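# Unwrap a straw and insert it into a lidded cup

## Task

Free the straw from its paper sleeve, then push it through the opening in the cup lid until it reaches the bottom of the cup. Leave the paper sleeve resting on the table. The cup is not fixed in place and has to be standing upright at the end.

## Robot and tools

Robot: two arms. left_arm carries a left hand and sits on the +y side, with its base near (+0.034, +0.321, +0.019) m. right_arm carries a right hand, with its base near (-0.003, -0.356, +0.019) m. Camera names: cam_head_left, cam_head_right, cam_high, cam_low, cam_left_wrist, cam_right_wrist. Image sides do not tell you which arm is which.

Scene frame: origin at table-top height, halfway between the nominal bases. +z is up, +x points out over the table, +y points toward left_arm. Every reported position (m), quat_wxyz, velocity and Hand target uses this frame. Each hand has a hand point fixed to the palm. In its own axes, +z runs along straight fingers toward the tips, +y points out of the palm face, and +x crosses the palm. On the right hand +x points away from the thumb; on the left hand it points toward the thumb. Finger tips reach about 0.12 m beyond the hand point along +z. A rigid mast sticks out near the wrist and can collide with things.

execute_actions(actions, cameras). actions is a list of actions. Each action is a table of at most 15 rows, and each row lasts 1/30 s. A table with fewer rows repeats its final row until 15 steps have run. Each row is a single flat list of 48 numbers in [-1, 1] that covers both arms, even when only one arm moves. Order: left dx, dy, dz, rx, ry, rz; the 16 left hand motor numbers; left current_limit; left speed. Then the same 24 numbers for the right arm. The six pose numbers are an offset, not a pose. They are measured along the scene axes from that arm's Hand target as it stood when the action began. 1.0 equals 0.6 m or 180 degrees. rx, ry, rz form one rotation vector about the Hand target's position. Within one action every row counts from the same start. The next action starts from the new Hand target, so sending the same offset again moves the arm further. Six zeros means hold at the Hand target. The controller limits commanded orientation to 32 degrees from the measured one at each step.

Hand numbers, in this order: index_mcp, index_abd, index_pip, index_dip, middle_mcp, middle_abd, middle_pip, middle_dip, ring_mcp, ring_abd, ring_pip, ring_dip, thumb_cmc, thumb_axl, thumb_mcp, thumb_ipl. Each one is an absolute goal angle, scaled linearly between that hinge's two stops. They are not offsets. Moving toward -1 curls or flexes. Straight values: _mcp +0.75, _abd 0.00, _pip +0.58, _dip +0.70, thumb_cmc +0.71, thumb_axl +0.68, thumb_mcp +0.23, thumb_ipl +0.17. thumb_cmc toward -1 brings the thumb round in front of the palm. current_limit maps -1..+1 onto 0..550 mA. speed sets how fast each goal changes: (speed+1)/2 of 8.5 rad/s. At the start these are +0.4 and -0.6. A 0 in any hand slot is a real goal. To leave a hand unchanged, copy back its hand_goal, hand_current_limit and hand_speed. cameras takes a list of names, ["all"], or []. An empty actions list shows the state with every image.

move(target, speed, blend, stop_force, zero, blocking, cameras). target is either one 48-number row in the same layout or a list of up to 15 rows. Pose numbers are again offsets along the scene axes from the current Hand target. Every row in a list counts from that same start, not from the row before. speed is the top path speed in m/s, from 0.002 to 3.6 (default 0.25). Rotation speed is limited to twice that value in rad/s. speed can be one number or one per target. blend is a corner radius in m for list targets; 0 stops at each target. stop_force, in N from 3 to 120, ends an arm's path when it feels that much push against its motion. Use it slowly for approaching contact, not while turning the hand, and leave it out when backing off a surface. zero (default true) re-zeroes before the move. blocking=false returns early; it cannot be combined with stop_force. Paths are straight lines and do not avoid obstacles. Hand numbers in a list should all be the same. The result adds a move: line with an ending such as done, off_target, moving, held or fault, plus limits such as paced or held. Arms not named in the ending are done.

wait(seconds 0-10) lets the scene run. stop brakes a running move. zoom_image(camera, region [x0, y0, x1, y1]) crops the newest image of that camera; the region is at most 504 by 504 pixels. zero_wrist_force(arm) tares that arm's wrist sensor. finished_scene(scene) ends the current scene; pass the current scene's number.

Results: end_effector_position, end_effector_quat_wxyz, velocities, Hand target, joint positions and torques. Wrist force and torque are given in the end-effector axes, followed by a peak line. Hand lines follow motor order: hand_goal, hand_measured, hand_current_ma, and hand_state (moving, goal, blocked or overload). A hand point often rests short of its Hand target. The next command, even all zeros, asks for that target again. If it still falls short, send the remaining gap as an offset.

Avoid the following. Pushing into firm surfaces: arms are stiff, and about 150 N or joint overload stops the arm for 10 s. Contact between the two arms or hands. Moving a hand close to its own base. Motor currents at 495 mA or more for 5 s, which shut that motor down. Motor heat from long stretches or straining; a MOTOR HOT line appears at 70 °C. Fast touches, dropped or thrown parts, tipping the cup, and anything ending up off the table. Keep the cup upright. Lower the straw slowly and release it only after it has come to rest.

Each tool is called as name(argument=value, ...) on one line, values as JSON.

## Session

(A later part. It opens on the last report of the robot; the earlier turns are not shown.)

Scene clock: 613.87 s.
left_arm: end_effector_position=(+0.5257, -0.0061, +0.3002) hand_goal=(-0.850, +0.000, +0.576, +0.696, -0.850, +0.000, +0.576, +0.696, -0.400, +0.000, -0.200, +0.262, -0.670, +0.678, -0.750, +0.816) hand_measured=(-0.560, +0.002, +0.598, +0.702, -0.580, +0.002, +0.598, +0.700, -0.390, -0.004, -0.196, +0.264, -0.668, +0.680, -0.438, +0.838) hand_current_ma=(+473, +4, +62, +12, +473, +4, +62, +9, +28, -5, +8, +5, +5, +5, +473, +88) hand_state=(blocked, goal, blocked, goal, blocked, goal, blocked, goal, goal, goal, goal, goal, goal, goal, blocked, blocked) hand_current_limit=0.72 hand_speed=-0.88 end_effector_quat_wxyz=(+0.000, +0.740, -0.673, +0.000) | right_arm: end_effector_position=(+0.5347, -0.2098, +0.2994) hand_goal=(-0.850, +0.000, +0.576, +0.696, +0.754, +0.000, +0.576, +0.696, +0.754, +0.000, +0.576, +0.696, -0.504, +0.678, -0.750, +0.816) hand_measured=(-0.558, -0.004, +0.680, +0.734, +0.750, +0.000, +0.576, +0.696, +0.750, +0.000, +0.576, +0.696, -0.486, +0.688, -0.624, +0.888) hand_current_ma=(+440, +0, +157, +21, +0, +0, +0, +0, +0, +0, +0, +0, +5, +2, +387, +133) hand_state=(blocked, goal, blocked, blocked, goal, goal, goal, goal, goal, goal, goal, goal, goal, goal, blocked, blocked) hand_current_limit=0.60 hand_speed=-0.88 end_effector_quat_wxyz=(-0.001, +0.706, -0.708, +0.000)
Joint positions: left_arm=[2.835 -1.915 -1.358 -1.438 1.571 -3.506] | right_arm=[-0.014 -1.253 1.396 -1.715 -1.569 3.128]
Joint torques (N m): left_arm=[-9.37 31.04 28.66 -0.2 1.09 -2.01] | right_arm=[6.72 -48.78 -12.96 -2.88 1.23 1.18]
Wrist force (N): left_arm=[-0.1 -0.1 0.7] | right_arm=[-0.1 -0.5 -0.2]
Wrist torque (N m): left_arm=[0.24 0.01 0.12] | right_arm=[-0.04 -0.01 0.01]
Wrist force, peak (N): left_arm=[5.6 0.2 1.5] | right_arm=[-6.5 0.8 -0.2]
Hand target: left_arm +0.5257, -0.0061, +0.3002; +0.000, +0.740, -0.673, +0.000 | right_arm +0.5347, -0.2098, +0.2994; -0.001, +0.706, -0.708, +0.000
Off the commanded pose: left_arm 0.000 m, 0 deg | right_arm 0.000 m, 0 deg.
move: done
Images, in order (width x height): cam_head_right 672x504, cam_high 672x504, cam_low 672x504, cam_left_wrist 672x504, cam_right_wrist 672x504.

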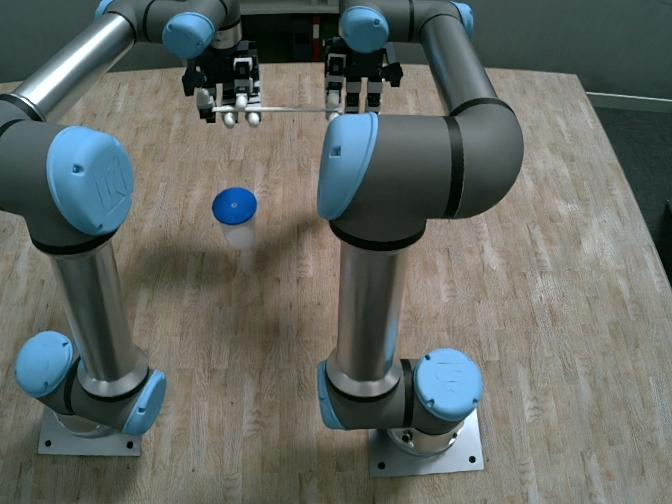

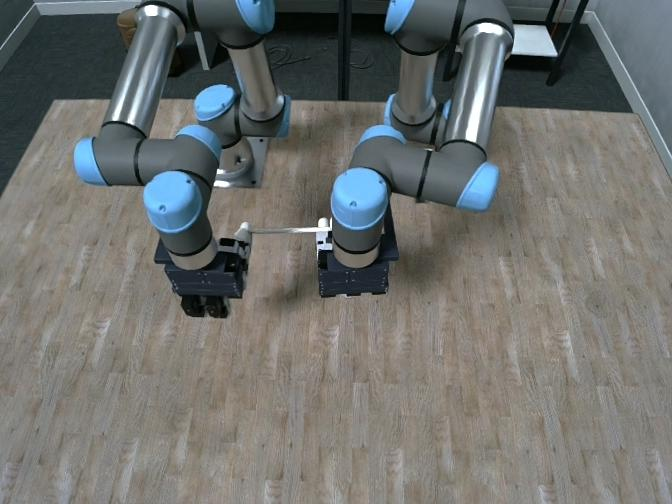

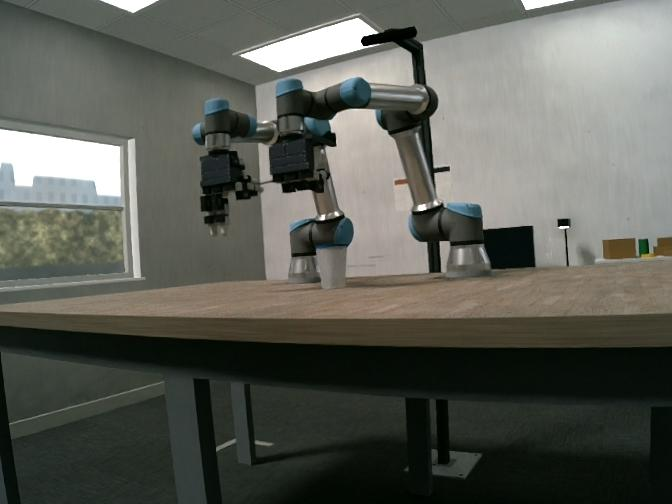

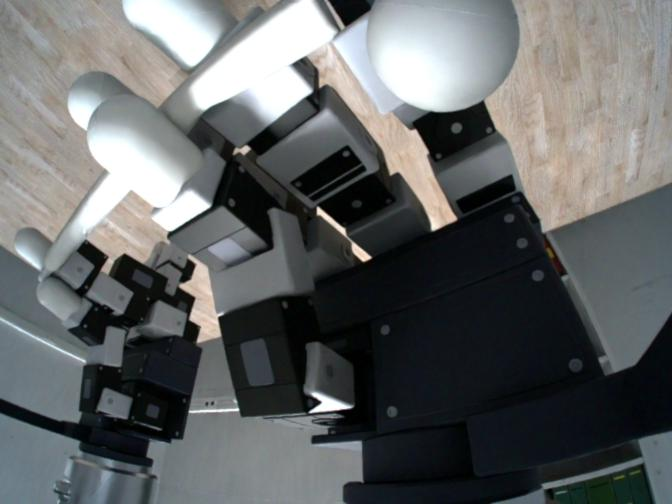

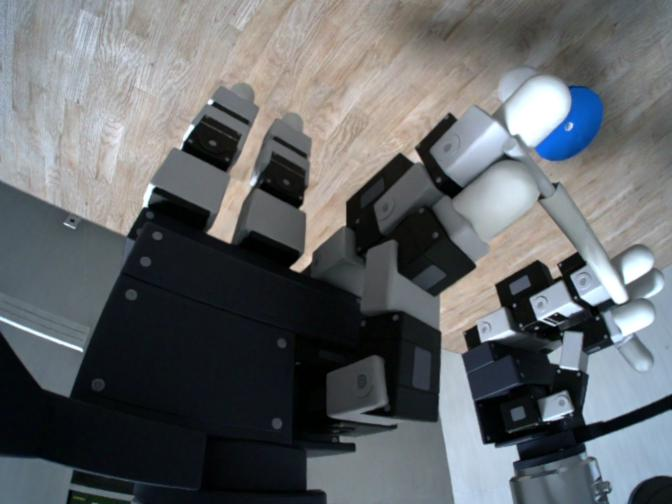

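move(target=[0,0,0,0,0,0, -0.85,0,0.5766,0.6957,-0.85,0,0.5766,0.6957,-0.4,0,-0.2,0.261,-0.67,0.678,-0.75,0.816,0.72,-0.88, 0.003,-0.075,0,0,0,0, -0.85,0,0.5766,0.6957,0.754,0,0.576,0.696,0.754,0,0.576,0.696,-0.505,0.678,-0.75,0.816,0.6,-0.85], speed=0.025, cameras=["cam_head_right","cam_high","cam_left_wrist","cam_right_wrist"])

zoom_image(camera="cam_head_right", region=[190, 60, 380, 160])

zoom_image(camera="cam_high", region=[190, 190, 350, 260])

Scene clock: 619.33 s.
left_arm: end_effector_position=(+0.5257, -0.0061, +0.3002) hand_goal=(-0.850, +0.000, +0.576, +0.696, -0.850, +0.000, +0.576, +0.696, -0.400, +0.000, -0.200, +0.262, -0.670, +0.678, -0.750, +0.816) hand_measured=(-0.574, +0.000, +0.600, +0.702, -0.580, -0.002, +0.602, +0.702, -0.390, -0.004, -0.196, +0.264, -0.646, +0.690, -0.444, +0.844) hand_current_ma=(+473, +0, +66, +14, +473, -2, +78, +11, +28, -5, +8, +5, +70, +38, +473, +114) hand_state=(blocked, goal, blocked, goal, blocked, goal, blocked, goal, goal, goal, goal, goal, blocked, goal, blocked, blocked) hand_current_limit=0.72 hand_speed=-0.88 end_effector_quat_wxyz=(+0.000, +0.740, -0.673, +0.000) | right_arm: end_effector_position=(+0.5365, -0.2546, +0.2994) hand_goal=(-0.850, +0.000, +0.576, +0.696, +0.754, +0.000, +0.576, +0.696, +0.754, +0.000, +0.576, +0.696, -0.504, +0.678, -0.750, +0.816) hand_measured=(-0.558, -0.002, +0.680, +0.724, +0.750, +0.000, +0.576, +0.696, +0.750, +0.000, +0.576, +0.696, -0.486, +0.690, -0.624, +0.888) hand_current_ma=(+440, +0, +157, +12, +0, +0, +0, +0, +0, +0, +0, +0, +5, +3, +386, +133) hand_state=(blocked, goal, blocked, blocked, goal, goal, goal, goal, goal, goal, goal, goal, goal, goal, blocked, blocked) hand_current_limit=0.60 hand_speed=-0.85 end_effector_quat_wxyz=(-0.001, +0.706, -0.708, +0.000)
Joint positions: left_arm=[2.835 -1.915 -1.358 -1.438 1.571 -3.506] | right_arm=[-0.086 -1.266 1.414 -1.719 -1.569 3.056]
Joint torques (N m): left_arm=[-4.51 34.7 28.34 0.65 0.85 -0.95] | right_arm=[-10.62 -48.46 -11.76 -3.85 -0.35 -1.06]
Wrist force (N): left_arm=[0.1 -0.2 0.0] | right_arm=[0.1 -0.5 0.6]
Wrist torque (N m): left_arm=[0.22 0.05 0.13] | right_arm=[-0.03 0.02 0.03]
Wrist force, peak (N): left_arm=[2.9 0.1 1.1] | right_arm=[-3.7 -0.1 0.3]
Hand target: left_arm +0.5257, -0.0061, +0.3002; +0.000, +0.740, -0.673, +0.000 | right_arm +0.5365, -0.2548, +0.2994; -0.001, +0.706, -0.708, +0.000
Off the commanded pose: left_arm 0.000 m, 0 deg | right_arm 0.000 m, 0 deg.
move: done
Images, in order (width x height): cam_head_right 672x504, cam_high 672x504, cam_left_wrist 672x504, cam_right_wrist 672x504.

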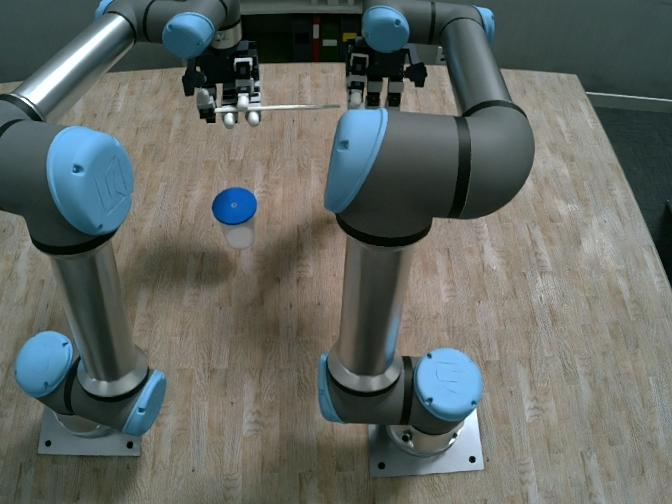

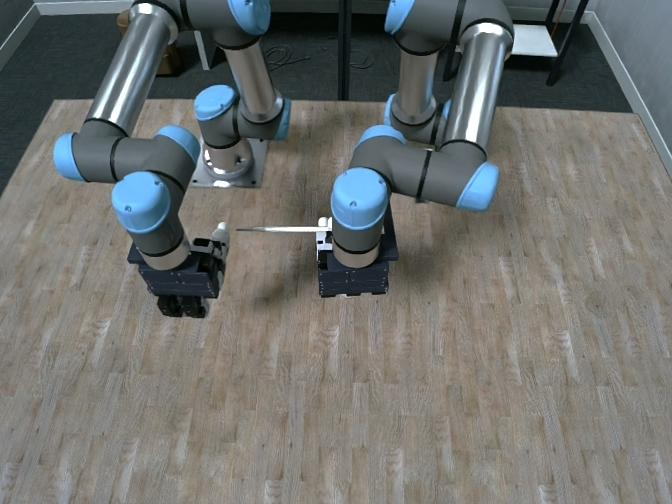

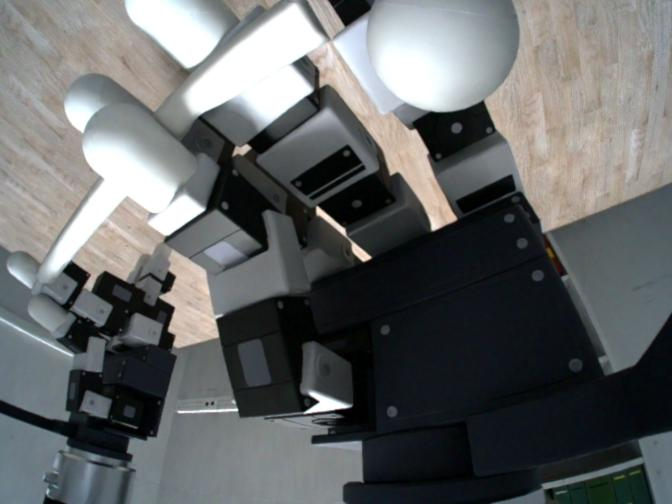

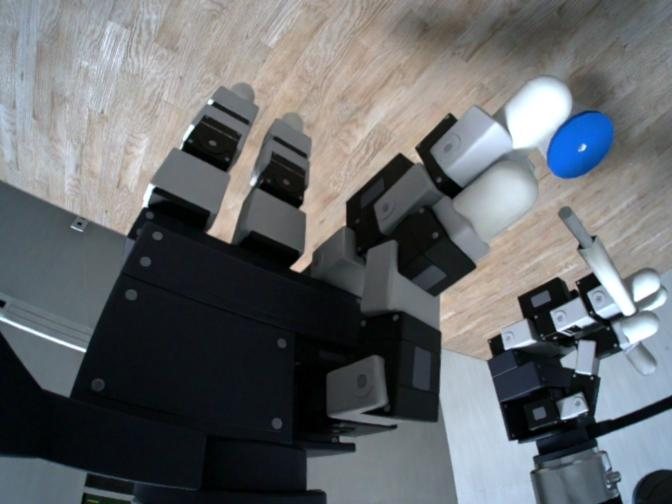

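Scaled by 2.653 from the camera's 672x504 image, which has a finer 960x720 frame.

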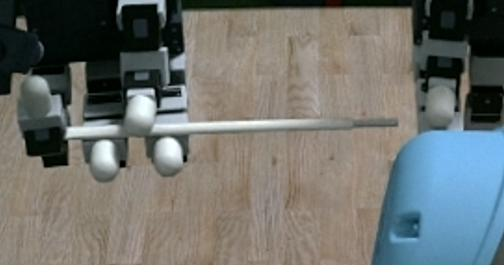

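Scaled by 3.150 from the camera's 672x504 image, which has a finer 960x720 frame.

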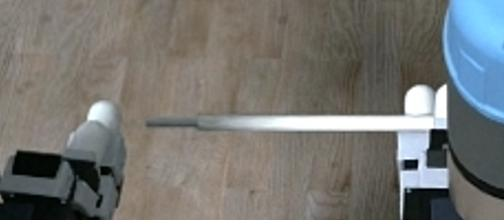

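move(target=[[0,0,0,0,0,0, -0.85,0,0.5766,0.6957,-0.85,0,0.5766,0.6957,-0.4,0,-0.2,0.261,-0.67,0.678,-0.75,0.816,0.6,-0.88, 0,0,0.01,0,0,0, -0.4,0,0.5766,0.6957,0.754,0,0.576,0.696,0.754,0,0.576,0.696,-0.505,0.678,-0.15,0.708,0.3,-0.75],[0,0,0,0,0,0, -0.85,0,0.5766,0.6957,-0.85,0,0.5766,0.6957,-0.4,0,-0.2,0.261,-0.67,0.678,-0.75,0.816,0.6,-0.88, -0.003,0.075,0.01,0,0,0, -0.4,0,0.5766,0.6957,0.754,0,0.576,0.696,0.754,0,0.576,0.696,-0.505,0.678,-0.15,0.708,0.3,-0.75]], speed=0.08, cameras=["cam_head_right","cam_high","cam_low","cam_left_wrist","cam_right_wrist"])

zoom_image(camera="cam_head_right", region=[190, 60, 380, 160])

zoom_image(camera="cam_high", region=[190, 190, 350, 260])

zoom_image(camera="cam_low", region=[220, 150, 320, 220])

zoom_image(camera="cam_right_wrist", region=[472, 50, 672, 250])

Scene clock: 633.13 s.
left_arm: end_effector_position=(+0.5257, -0.0061, +0.3002) hand_goal=(-0.850, +0.000, +0.576, +0.696, -0.850, +0.000, +0.576, +0.696, -0.400, +0.000, -0.200, +0.262, -0.670, +0.678, -0.750, +0.816) hand_measured=(-0.574, +0.000, +0.600, +0.702, -0.580, -0.002, +0.602, +0.702, -0.390, -0.004, -0.196, +0.264, -0.646, +0.690, -0.444, +0.844) hand_current_ma=(+440, +0, +66, +14, +440, -2, +78, +11, +28, -5, +8, +5, +70, +38, +440, +114) hand_state=(blocked, goal, blocked, goal, blocked, goal, blocked, goal, goal, goal, goal, goal, blocked, goal, blocked, blocked) hand_current_limit=0.60 hand_speed=-0.88 end_effector_quat_wxyz=(+0.000, +0.740, -0.673, +0.000) | right_arm: end_effector_position=(+0.5347, -0.2100, +0.3054) hand_goal=(-0.400, +0.000, +0.576, +0.696, +0.754, +0.000, +0.576, +0.696, +0.754, +0.000, +0.576, +0.696, -0.504, +0.678, -0.150, +0.708) hand_measured=(-0.394, -0.004, +0.584, +0.700, +0.750, +0.000, +0.576, +0.696, +0.750, +0.000, +0.576, +0.696, -0.502, +0.680, -0.158, +0.710) hand_current_ma=(+1, +0, +1, +0, +0, +0, +0, +0, +0, +0, +0, +0, +0, +0, -2, +0) hand_state=(goal, goal, goal, goal, goal, goal, goal, goal, goal, goal, goal, goal, goal, goal, goal, goal) hand_current_limit=0.30 hand_speed=-0.75 end_effector_quat_wxyz=(-0.001, +0.706, -0.708, +0.000)
Joint positions: left_arm=[2.835 -1.915 -1.358 -1.438 1.571 -3.506] | right_arm=[-0.014 -1.255 1.384 -1.7 -1.569 3.128]
Joint torques (N m): left_arm=[9.68 43.94 23.75 1.61 1.24 0.65] | right_arm=[10.83 -21.3 -34.91 -0.15 -1.37 1.52]
Wrist force (N): left_arm=[0.0 -0.1 0.2] | right_arm=[-0.4 -0.1 0.3]
Wrist torque (N m): left_arm=[0.23 0.07 0.11] | right_arm=[0.06 0.08 -0.09]
Wrist force, peak (N): left_arm=[-0.2 -0.6 0.1] | right_arm=[0.9 -0.5 0.5]
Hand target: left_arm +0.5257, -0.0061, +0.3002; +0.000, +0.740, -0.673, +0.000 | right_arm +0.5347, -0.2098, +0.3054; -0.001, +0.706, -0.708, +0.000
Off the commanded pose: left_arm 0.000 m, 0 deg | right_arm 0.000 m, 0 deg.
move: done
Images, in order (width x height): cam_head_right 672x504, cam_high 672x504, cam_low 672x504, cam_left_wrist 672x504, cam_right_wrist 672x504.

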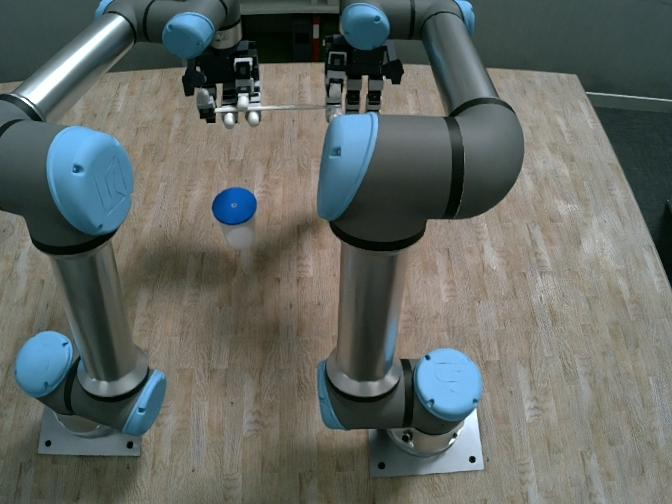

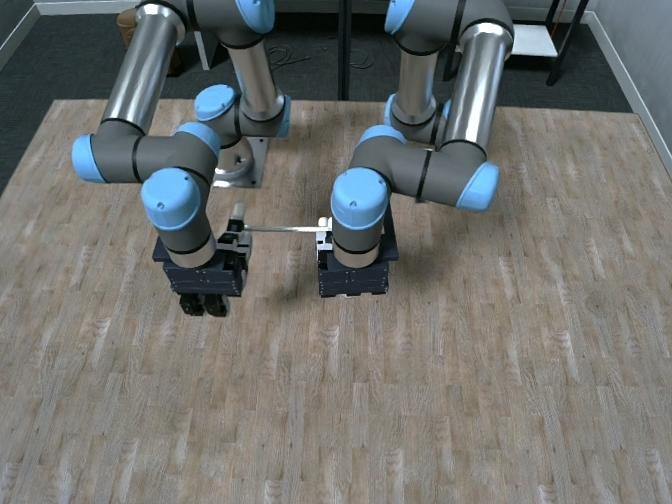

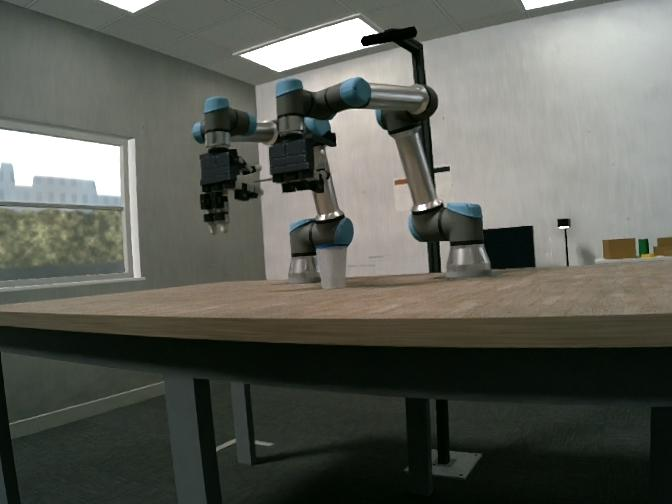

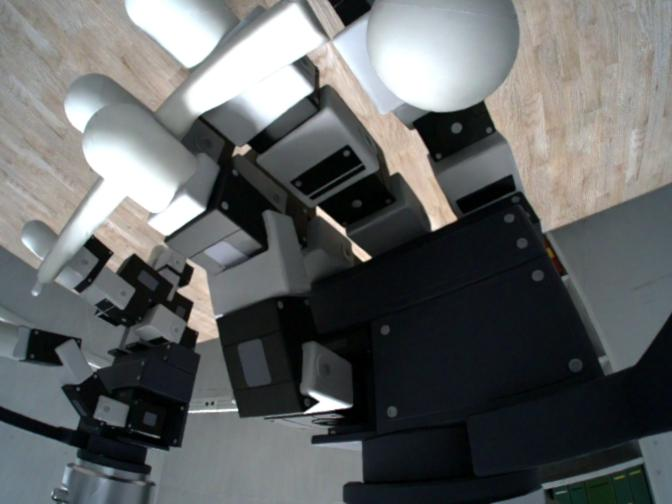

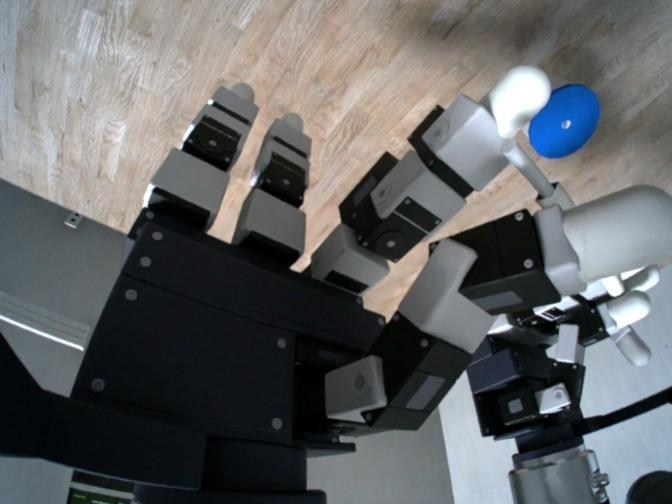

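Scaled by 2.653 from the camera's 672x504 image, which has a finer 960x720 frame.

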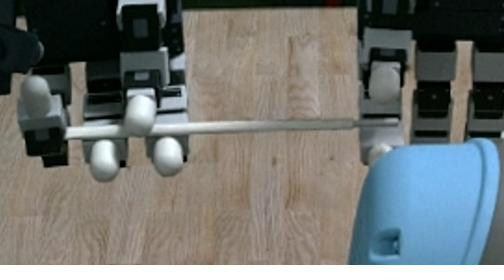

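Scaled by 3.150 from the camera's 672x504 image, which has a finer 960x720 frame.

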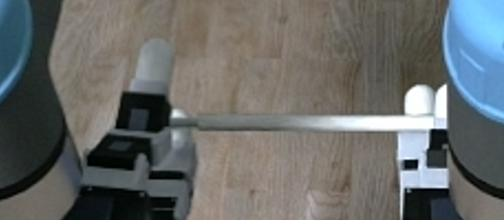

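Scaled by 5.040 from the camera's 672x504 image, which has a finer 960x720 frame.

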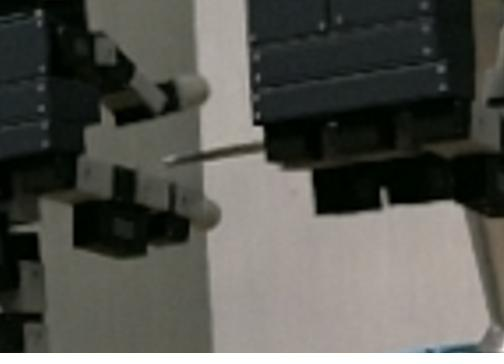

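Scaled by 2.520 from the camera's 672x504 image, which has a finer 960x720 frame.

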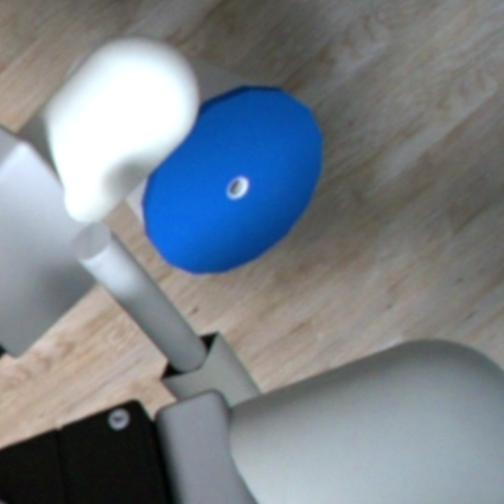

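move(target=[[0,0,0,0,0,0, -0.85,0,0.5766,0.6957,-0.85,0,0.5766,0.6957,-0.4,0,-0.2,0.261,-0.67,0.678,-0.75,0.816,0.6,-0.88, 0.015,0.004,-0.009,0,0,0, -0.4,0,0.5766,0.6957,0.754,0,0.576,0.696,0.754,0,0.576,0.696,-0.505,0.678,-0.15,0.708,0.3,-0.75],[0,0,0,0,0,0, -0.85,0,0.5766,0.6957,-0.85,0,0.5766,0.6957,-0.4,0,-0.2,0.261,-0.67,0.678,-0.75,0.816,0.6,-0.88, 0.015,0.004,-0.009,0,0,0, -0.8,0,0.5766,0.6957,0.754,0,0.576,0.696,0.754,0,0.576,0.696,-0.505,0.678,-0.66,0.816,0.4,-0.85]], speed=0.08, cameras=["cam_head_right","cam_high","cam_low","cam_left_wrist","cam_right_wrist"])

zoom_image(camera="cam_head_right", region=[190, 60, 380, 160])

zoom_image(camera="cam_high", region=[190, 190, 350, 260])

zoom_image(camera="cam_right_wrist", region=[472, 50, 672, 250])

Scene clock: 649.00 s.
left_arm: end_effector_position=(+0.5257, -0.0061, +0.3002) hand_goal=(-0.850, +0.000, +0.576, +0.696, -0.850, +0.000, +0.576, +0.696, -0.400, +0.000, -0.200, +0.262, -0.670, +0.678, -0.750, +0.816) hand_measured=(-0.580, +0.000, +0.602, +0.704, -0.580, -0.002, +0.608, +0.706, -0.390, -0.004, -0.196, +0.264, -0.648, +0.690, -0.444, +0.846) hand_current_ma=(+440, +0, +72, +19, +440, -3, +98, +21, +28, -5, +8, +5, +62, +38, +440, +130) hand_state=(blocked, goal, blocked, goal, blocked, goal, blocked, goal, goal, goal, goal, goal, blocked, goal, blocked, blocked) hand_current_limit=0.60 hand_speed=-0.88 end_effector_quat_wxyz=(+0.000, +0.740, -0.673, +0.000) | right_arm: end_effector_position=(+0.5437, -0.2074, +0.3000) hand_goal=(-0.800, +0.000, +0.576, +0.696, +0.754, +0.000, +0.576, +0.696, +0.754, +0.000, +0.576, +0.696, -0.504, +0.678, -0.660, +0.816) hand_measured=(-0.632, +0.000, +0.630, +0.712, +0.750, +0.000, +0.576, +0.696, +0.750, +0.000, +0.576, +0.696, -0.500, +0.680, -0.404, +0.852) hand_current_ma=(+385, +0, +43, +4, +0, +0, +0, +0, +0, +0, +0, +0, +0, +0, +382, +37) hand_state=(blocked, goal, blocked, goal, goal, goal, goal, goal, goal, goal, goal, goal, goal, goal, blocked, blocked) hand_current_limit=0.40 hand_speed=-0.85 end_effector_quat_wxyz=(-0.001, +0.706, -0.708, +0.000)
Joint positions: left_arm=[2.835 -1.915 -1.358 -1.438 1.571 -3.506] | right_arm=[-0.01 -1.23 1.365 -1.705 -1.569 3.132]
Joint torques (N m): left_arm=[9.77 47.89 19.79 2.21 0.91 0.86] | right_arm=[10.02 -22.75 -34.31 -3.54 -1.54 1.33]
Wrist force (N): left_arm=[0.3 -0.2 0.0] | right_arm=[-0.4 0.0 0.8]
Wrist torque (N m): left_arm=[0.18 0.12 0.09] | right_arm=[0.06 0.03 -0.02]
Wrist force, peak (N): left_arm=[0.5 -0.4 -0.4] | right_arm=[-1.2 0.0 1.0]
Hand target: left_arm +0.5257, -0.0061, +0.3002; +0.000, +0.740, -0.673, +0.000 | right_arm +0.5437, -0.2074, +0.3000; -0.001, +0.706, -0.708, +0.000
Off the commanded pose: left_arm 0.000 m, 0 deg | right_arm 0.000 m, 0 deg.
move: done
Images, in order (width x height): cam_head_right 672x504, cam_high 672x504, cam_low 672x504, cam_left_wrist 672x504, cam_right_wrist 672x504.

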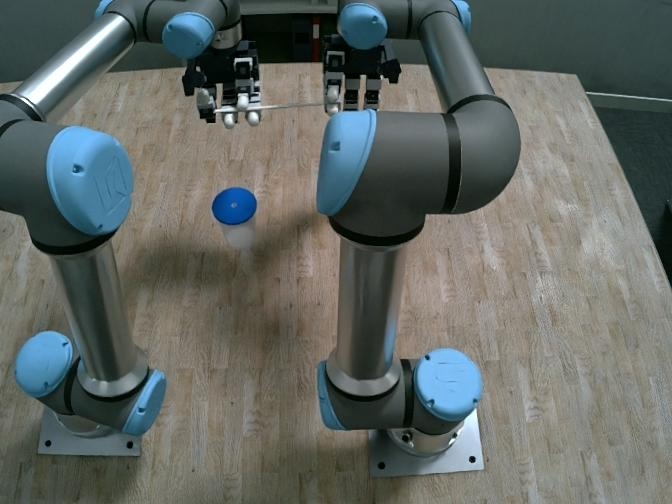

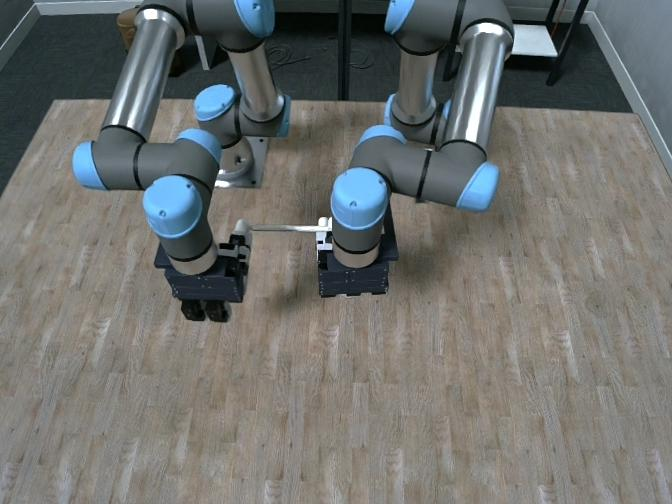

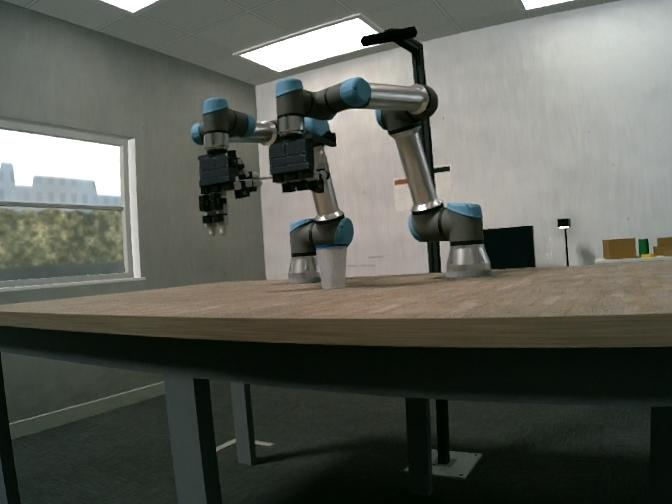

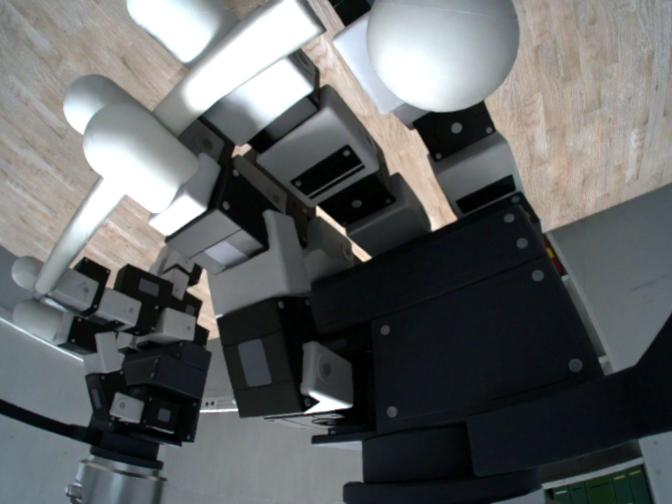

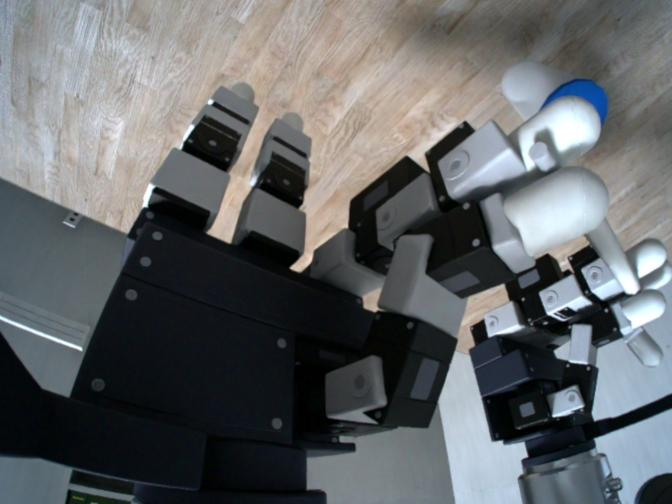

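Scaled by 2.653 from the camera's 672x504 image, which has a finer 960x720 frame.

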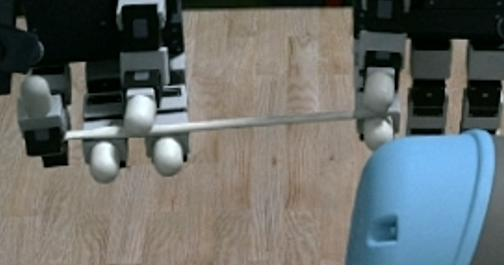

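Scaled by 3.150 from the camera's 672x504 image, which has a finer 960x720 frame.

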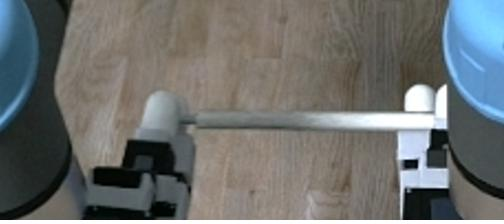

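Scaled by 2.520 from the camera's 672x504 image, which has a finer 960x720 frame.

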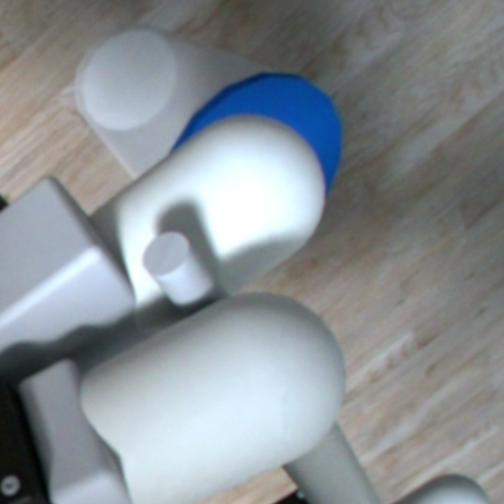

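move(target=[0,0,0,0,0,0, -0.85,0,0.5766,0.6957,-0.85,0,0.5766,0.6957,-0.4,0,-0.2,0.261,-0.67,0.678,-0.75,0.816,0.7,-0.88, 0,-0.0917,0.003,0,0,0, -0.85,0,0.5766,0.6957,0.754,0,0.576,0.696,0.754,0,0.576,0.696,-0.505,0.678,-0.7,0.816,0.6,-0.85], speed=0.02, cameras=["cam_head_right","cam_high","cam_left_wrist","cam_right_wrist"])

zoom_image(camera="cam_head_right", region=[190, 60, 380, 160])

zoom_image(camera="cam_high", region=[190, 190, 350, 260])

zoom_image(camera="cam_right_wrist", region=[472, 50, 672, 250])

Scene clock: 656.93 s.
left_arm: end_effector_position=(+0.5257, -0.0061, +0.3002) hand_goal=(-0.850, +0.000, +0.576, +0.696, -0.850, +0.000, +0.576, +0.696, -0.400, +0.000, -0.200, +0.262, -0.670, +0.678, -0.750, +0.816) hand_measured=(-0.584, +0.006, +0.606, +0.706, -0.610, -0.002, +0.610, +0.706, -0.390, -0.004, -0.196, +0.264, -0.622, +0.702, -0.448, +0.848) hand_current_ma=(+467, +13, +87, +24, +467, -3, +102, +23, +28, -5, +8, +5, +162, +85, +467, +135) hand_state=(blocked, goal, blocked, goal, blocked, goal, blocked, goal, goal, goal, goal, goal, blocked, blocked, blocked, blocked) hand_current_limit=0.70 hand_speed=-0.88 end_effector_quat_wxyz=(+0.000, +0.740, -0.673, +0.000) | right_arm: end_effector_position=(+0.5437, -0.2621, +0.3018) hand_goal=(-0.850, +0.000, +0.576, +0.696, +0.754, +0.000, +0.576, +0.696, +0.754, +0.000, +0.576, +0.696, -0.504, +0.678, -0.700, +0.816) hand_measured=(-0.632, +0.022, +0.670, +0.730, +0.750, +0.000, +0.576, +0.696, +0.750, +0.000, +0.576, +0.696, -0.484, +0.686, -0.466, +0.874) hand_current_ma=(+440, +6, +131, +18, +0, +0, +0, +0, +0, +0, +0, +0, +6, +2, +440, +90) hand_state=(blocked, blocked, blocked, blocked, goal, goal, goal, goal, goal, goal, goal, goal, goal, goal, blocked, blocked) hand_current_limit=0.60 hand_speed=-0.85 end_effector_quat_wxyz=(-0.001, +0.706, -0.708, +0.000)
Joint positions: left_arm=[2.835 -1.915 -1.358 -1.438 1.571 -3.506] | right_arm=[-0.097 -1.251 1.388 -1.708 -1.569 3.045]
Joint torques (N m): left_arm=[2.47 47.01 18.49 2.82 0.73 0.66] | right_arm=[-12.06 -49.82 -11.88 -3.77 -0.08 -1.11]
Wrist force (N): left_arm=[0.6 0.1 0.1] | right_arm=[-1.0 -0.6 0.8]
Wrist torque (N m): left_arm=[0.23 0.09 0.09] | right_arm=[-0.03 0.10 0.05]
Wrist force, peak (N): left_arm=[5.5 -0.2 -0.2] | right_arm=[-6.4 0.3 0.8]
Hand target: left_arm +0.5257, -0.0061, +0.3002; +0.000, +0.740, -0.673, +0.000 | right_arm +0.5437, -0.2624, +0.3018; -0.001, +0.706, -0.708, +0.000
Off the commanded pose: left_arm 0.000 m, 0 deg | right_arm 0.000 m, 0 deg.
move: done
Images, in order (width x height): cam_head_right 672x504, cam_high 672x504, cam_left_wrist 672x504, cam_right_wrist 672x504.

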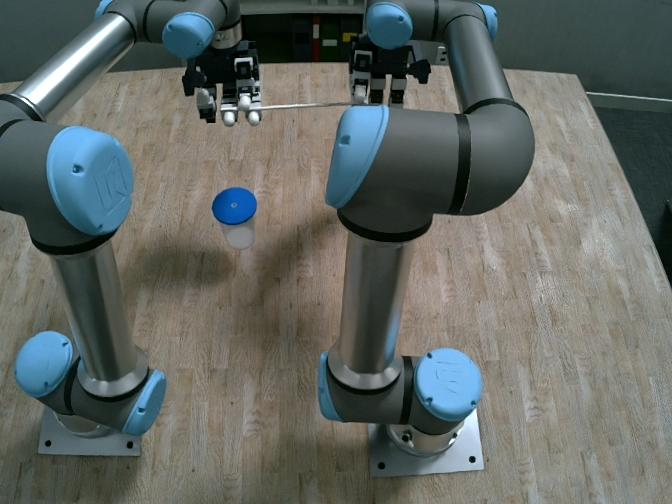

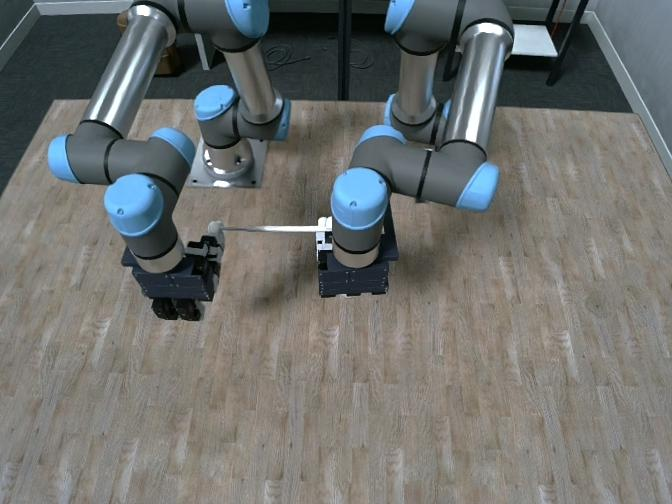

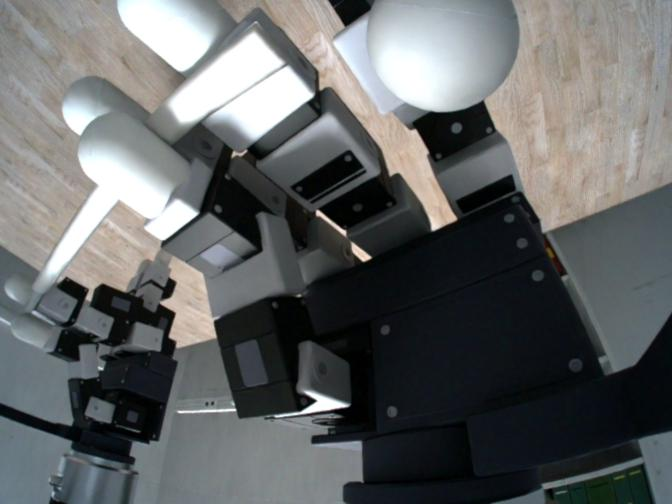

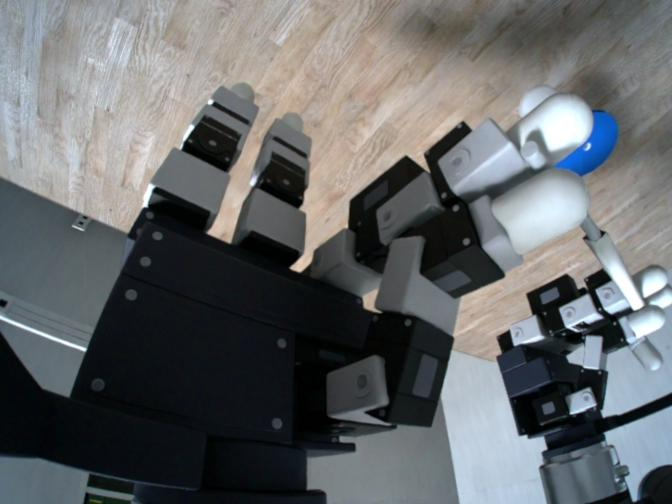

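Scaled by 2.653 from the camera's 672x504 image, which has a finer 960x720 frame.

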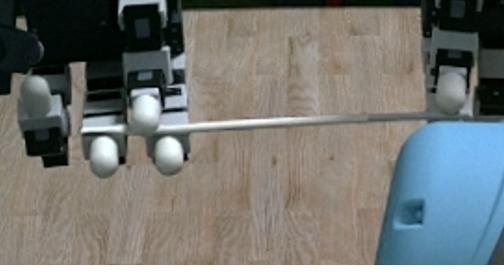

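Scaled by 3.150 from the camera's 672x504 image, which has a finer 960x720 frame.

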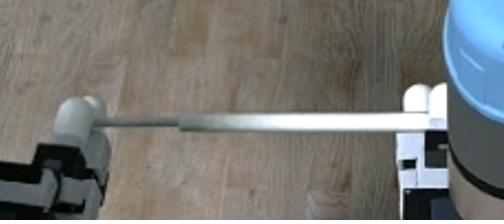

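Scaled by 2.520 from the camera's 672x504 image, which has a finer 960x720 frame.

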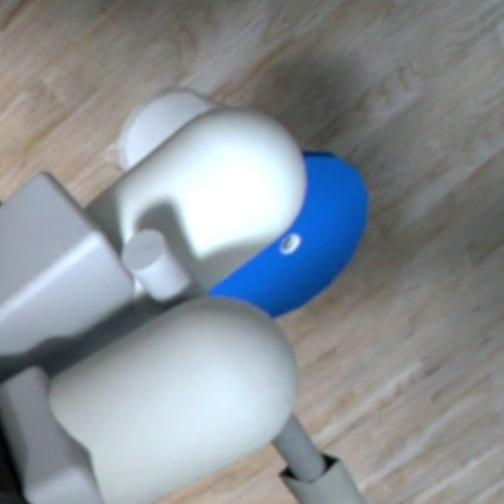

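move(target=[0,0,0,0,0,0, -0.85,0,0.5766,0.6957,-0.85,0,0.5766,0.6957,-0.4,0,-0.2,0.261,-0.67,0.678,-0.75,0.816,0.7,-0.88, 0,-0.055,0.002,0,0,0, -0.85,0,0.5766,0.6957,0.754,0,0.576,0.696,0.754,0,0.576,0.696,-0.505,0.678,-0.7,0.816,0.6,-0.85], speed=0.02, cameras=["cam_head_right","cam_high","cam_left_wrist","cam_right_wrist"])

zoom_image(camera="cam_high", region=[170, 190, 350, 260])

zoom_image(camera="cam_right_wrist", region=[472, 50, 672, 250])

Scene clock: 664.73 s.
left_arm: end_effector_position=(+0.5257, -0.0061, +0.3002) hand_goal=(-0.850, +0.000, +0.576, +0.696, -0.850, +0.000, +0.576, +0.696, -0.400, +0.000, -0.200, +0.262, -0.670, +0.678, -0.750, +0.816) hand_measured=(-0.586, +0.002, +0.606, +0.706, -0.614, -0.002, +0.610, +0.706, -0.390, -0.004, -0.196, +0.264, -0.624, +0.702, -0.448, +0.848) hand_current_ma=(+467, +3, +87, +24, +468, -5, +102, +23, +28, -5, +8, +5, +156, +83, +467, +135) hand_state=(blocked, goal, blocked, goal, blocked, goal, blocked, goal, goal, goal, goal, goal, blocked, blocked, blocked, blocked) hand_current_limit=0.70 hand_speed=-0.88 end_effector_quat_wxyz=(+0.000, +0.740, -0.673, +0.000) | right_arm: end_effector_position=(+0.5437, -0.2951, +0.3030) hand_goal=(-0.850, +0.000, +0.576, +0.696, +0.754, +0.000, +0.576, +0.696, +0.754, +0.000, +0.576, +0.696, -0.504, +0.678, -0.700, +0.816) hand_measured=(-0.632, +0.014, +0.672, +0.730, +0.750, +0.000, +0.576, +0.696, +0.750, +0.000, +0.576, +0.696, -0.488, +0.684, -0.466, +0.874) hand_current_ma=(+440, +2, +132, +18, +0, +0, +0, +0, +0, +0, +0, +0, +4, +1, +440, +91) hand_state=(blocked, goal, blocked, blocked, goal, goal, goal, goal, goal, goal, goal, goal, goal, goal, blocked, blocked) hand_current_limit=0.60 hand_speed=-0.85 end_effector_quat_wxyz=(-0.001, +0.706, -0.708, +0.000)
Joint positions: left_arm=[2.835 -1.915 -1.358 -1.438 1.571 -3.506] | right_arm=[-0.15 -1.258 1.395 -1.707 -1.569 2.992]
Joint torques (N m): left_arm=[-4.62 47.33 18.41 3.53 1.05 0.66] | right_arm=[-10.41 -48.97 -11.3 -0.26 0.06 -1.44]
Wrist force (N): left_arm=[0.5 -0.1 0.1] | right_arm=[-0.5 -0.3 1.2]
Wrist torque (N m): left_arm=[0.21 0.07 0.12] | right_arm=[-0.04 0.06 0.04]
Wrist force, peak (N): left_arm=[1.1 -0.1 -0.2] | right_arm=[-1.3 -0.6 0.9]
Hand target: left_arm +0.5257, -0.0061, +0.3002; +0.000, +0.740, -0.673, +0.000 | right_arm +0.5437, -0.2954, +0.3030; -0.001, +0.706, -0.708, +0.000
Off the commanded pose: left_arm 0.000 m, 0 deg | right_arm 0.000 m, 0 deg.
move: done
Images, in order (width x height): cam_head_right 672x504, cam_high 672x504, cam_left_wrist 672x504, cam_right_wrist 672x504.

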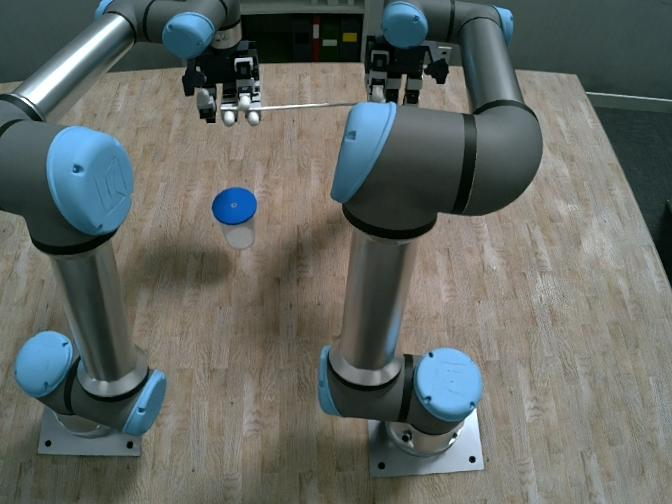

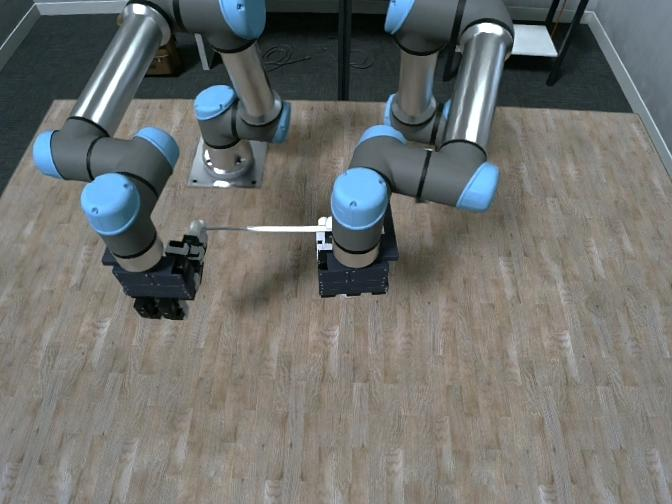

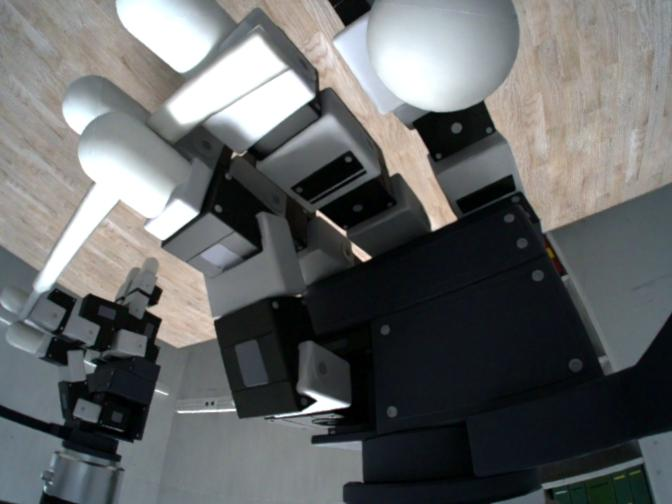

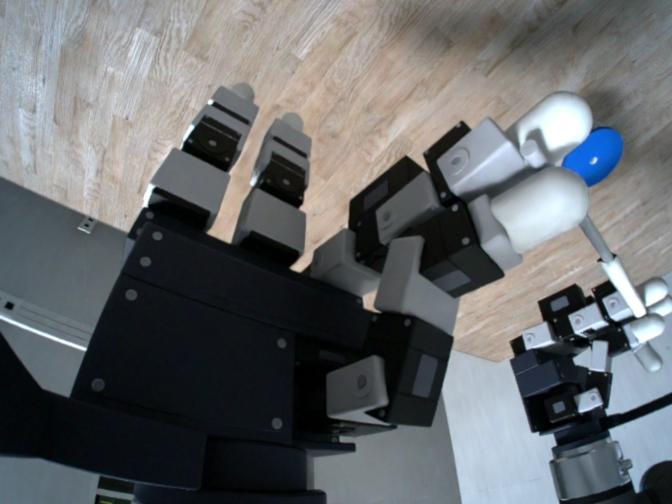

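Scaled by 2.800 from the camera's 672x504 image, which has a finer 960x720 frame.

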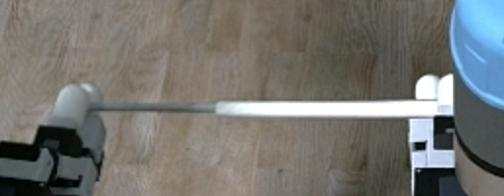

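Scaled by 2.520 from the camera's 672x504 image, which has a finer 960x720 frame.

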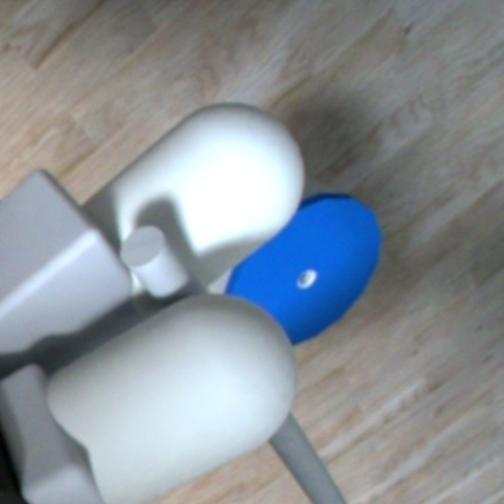

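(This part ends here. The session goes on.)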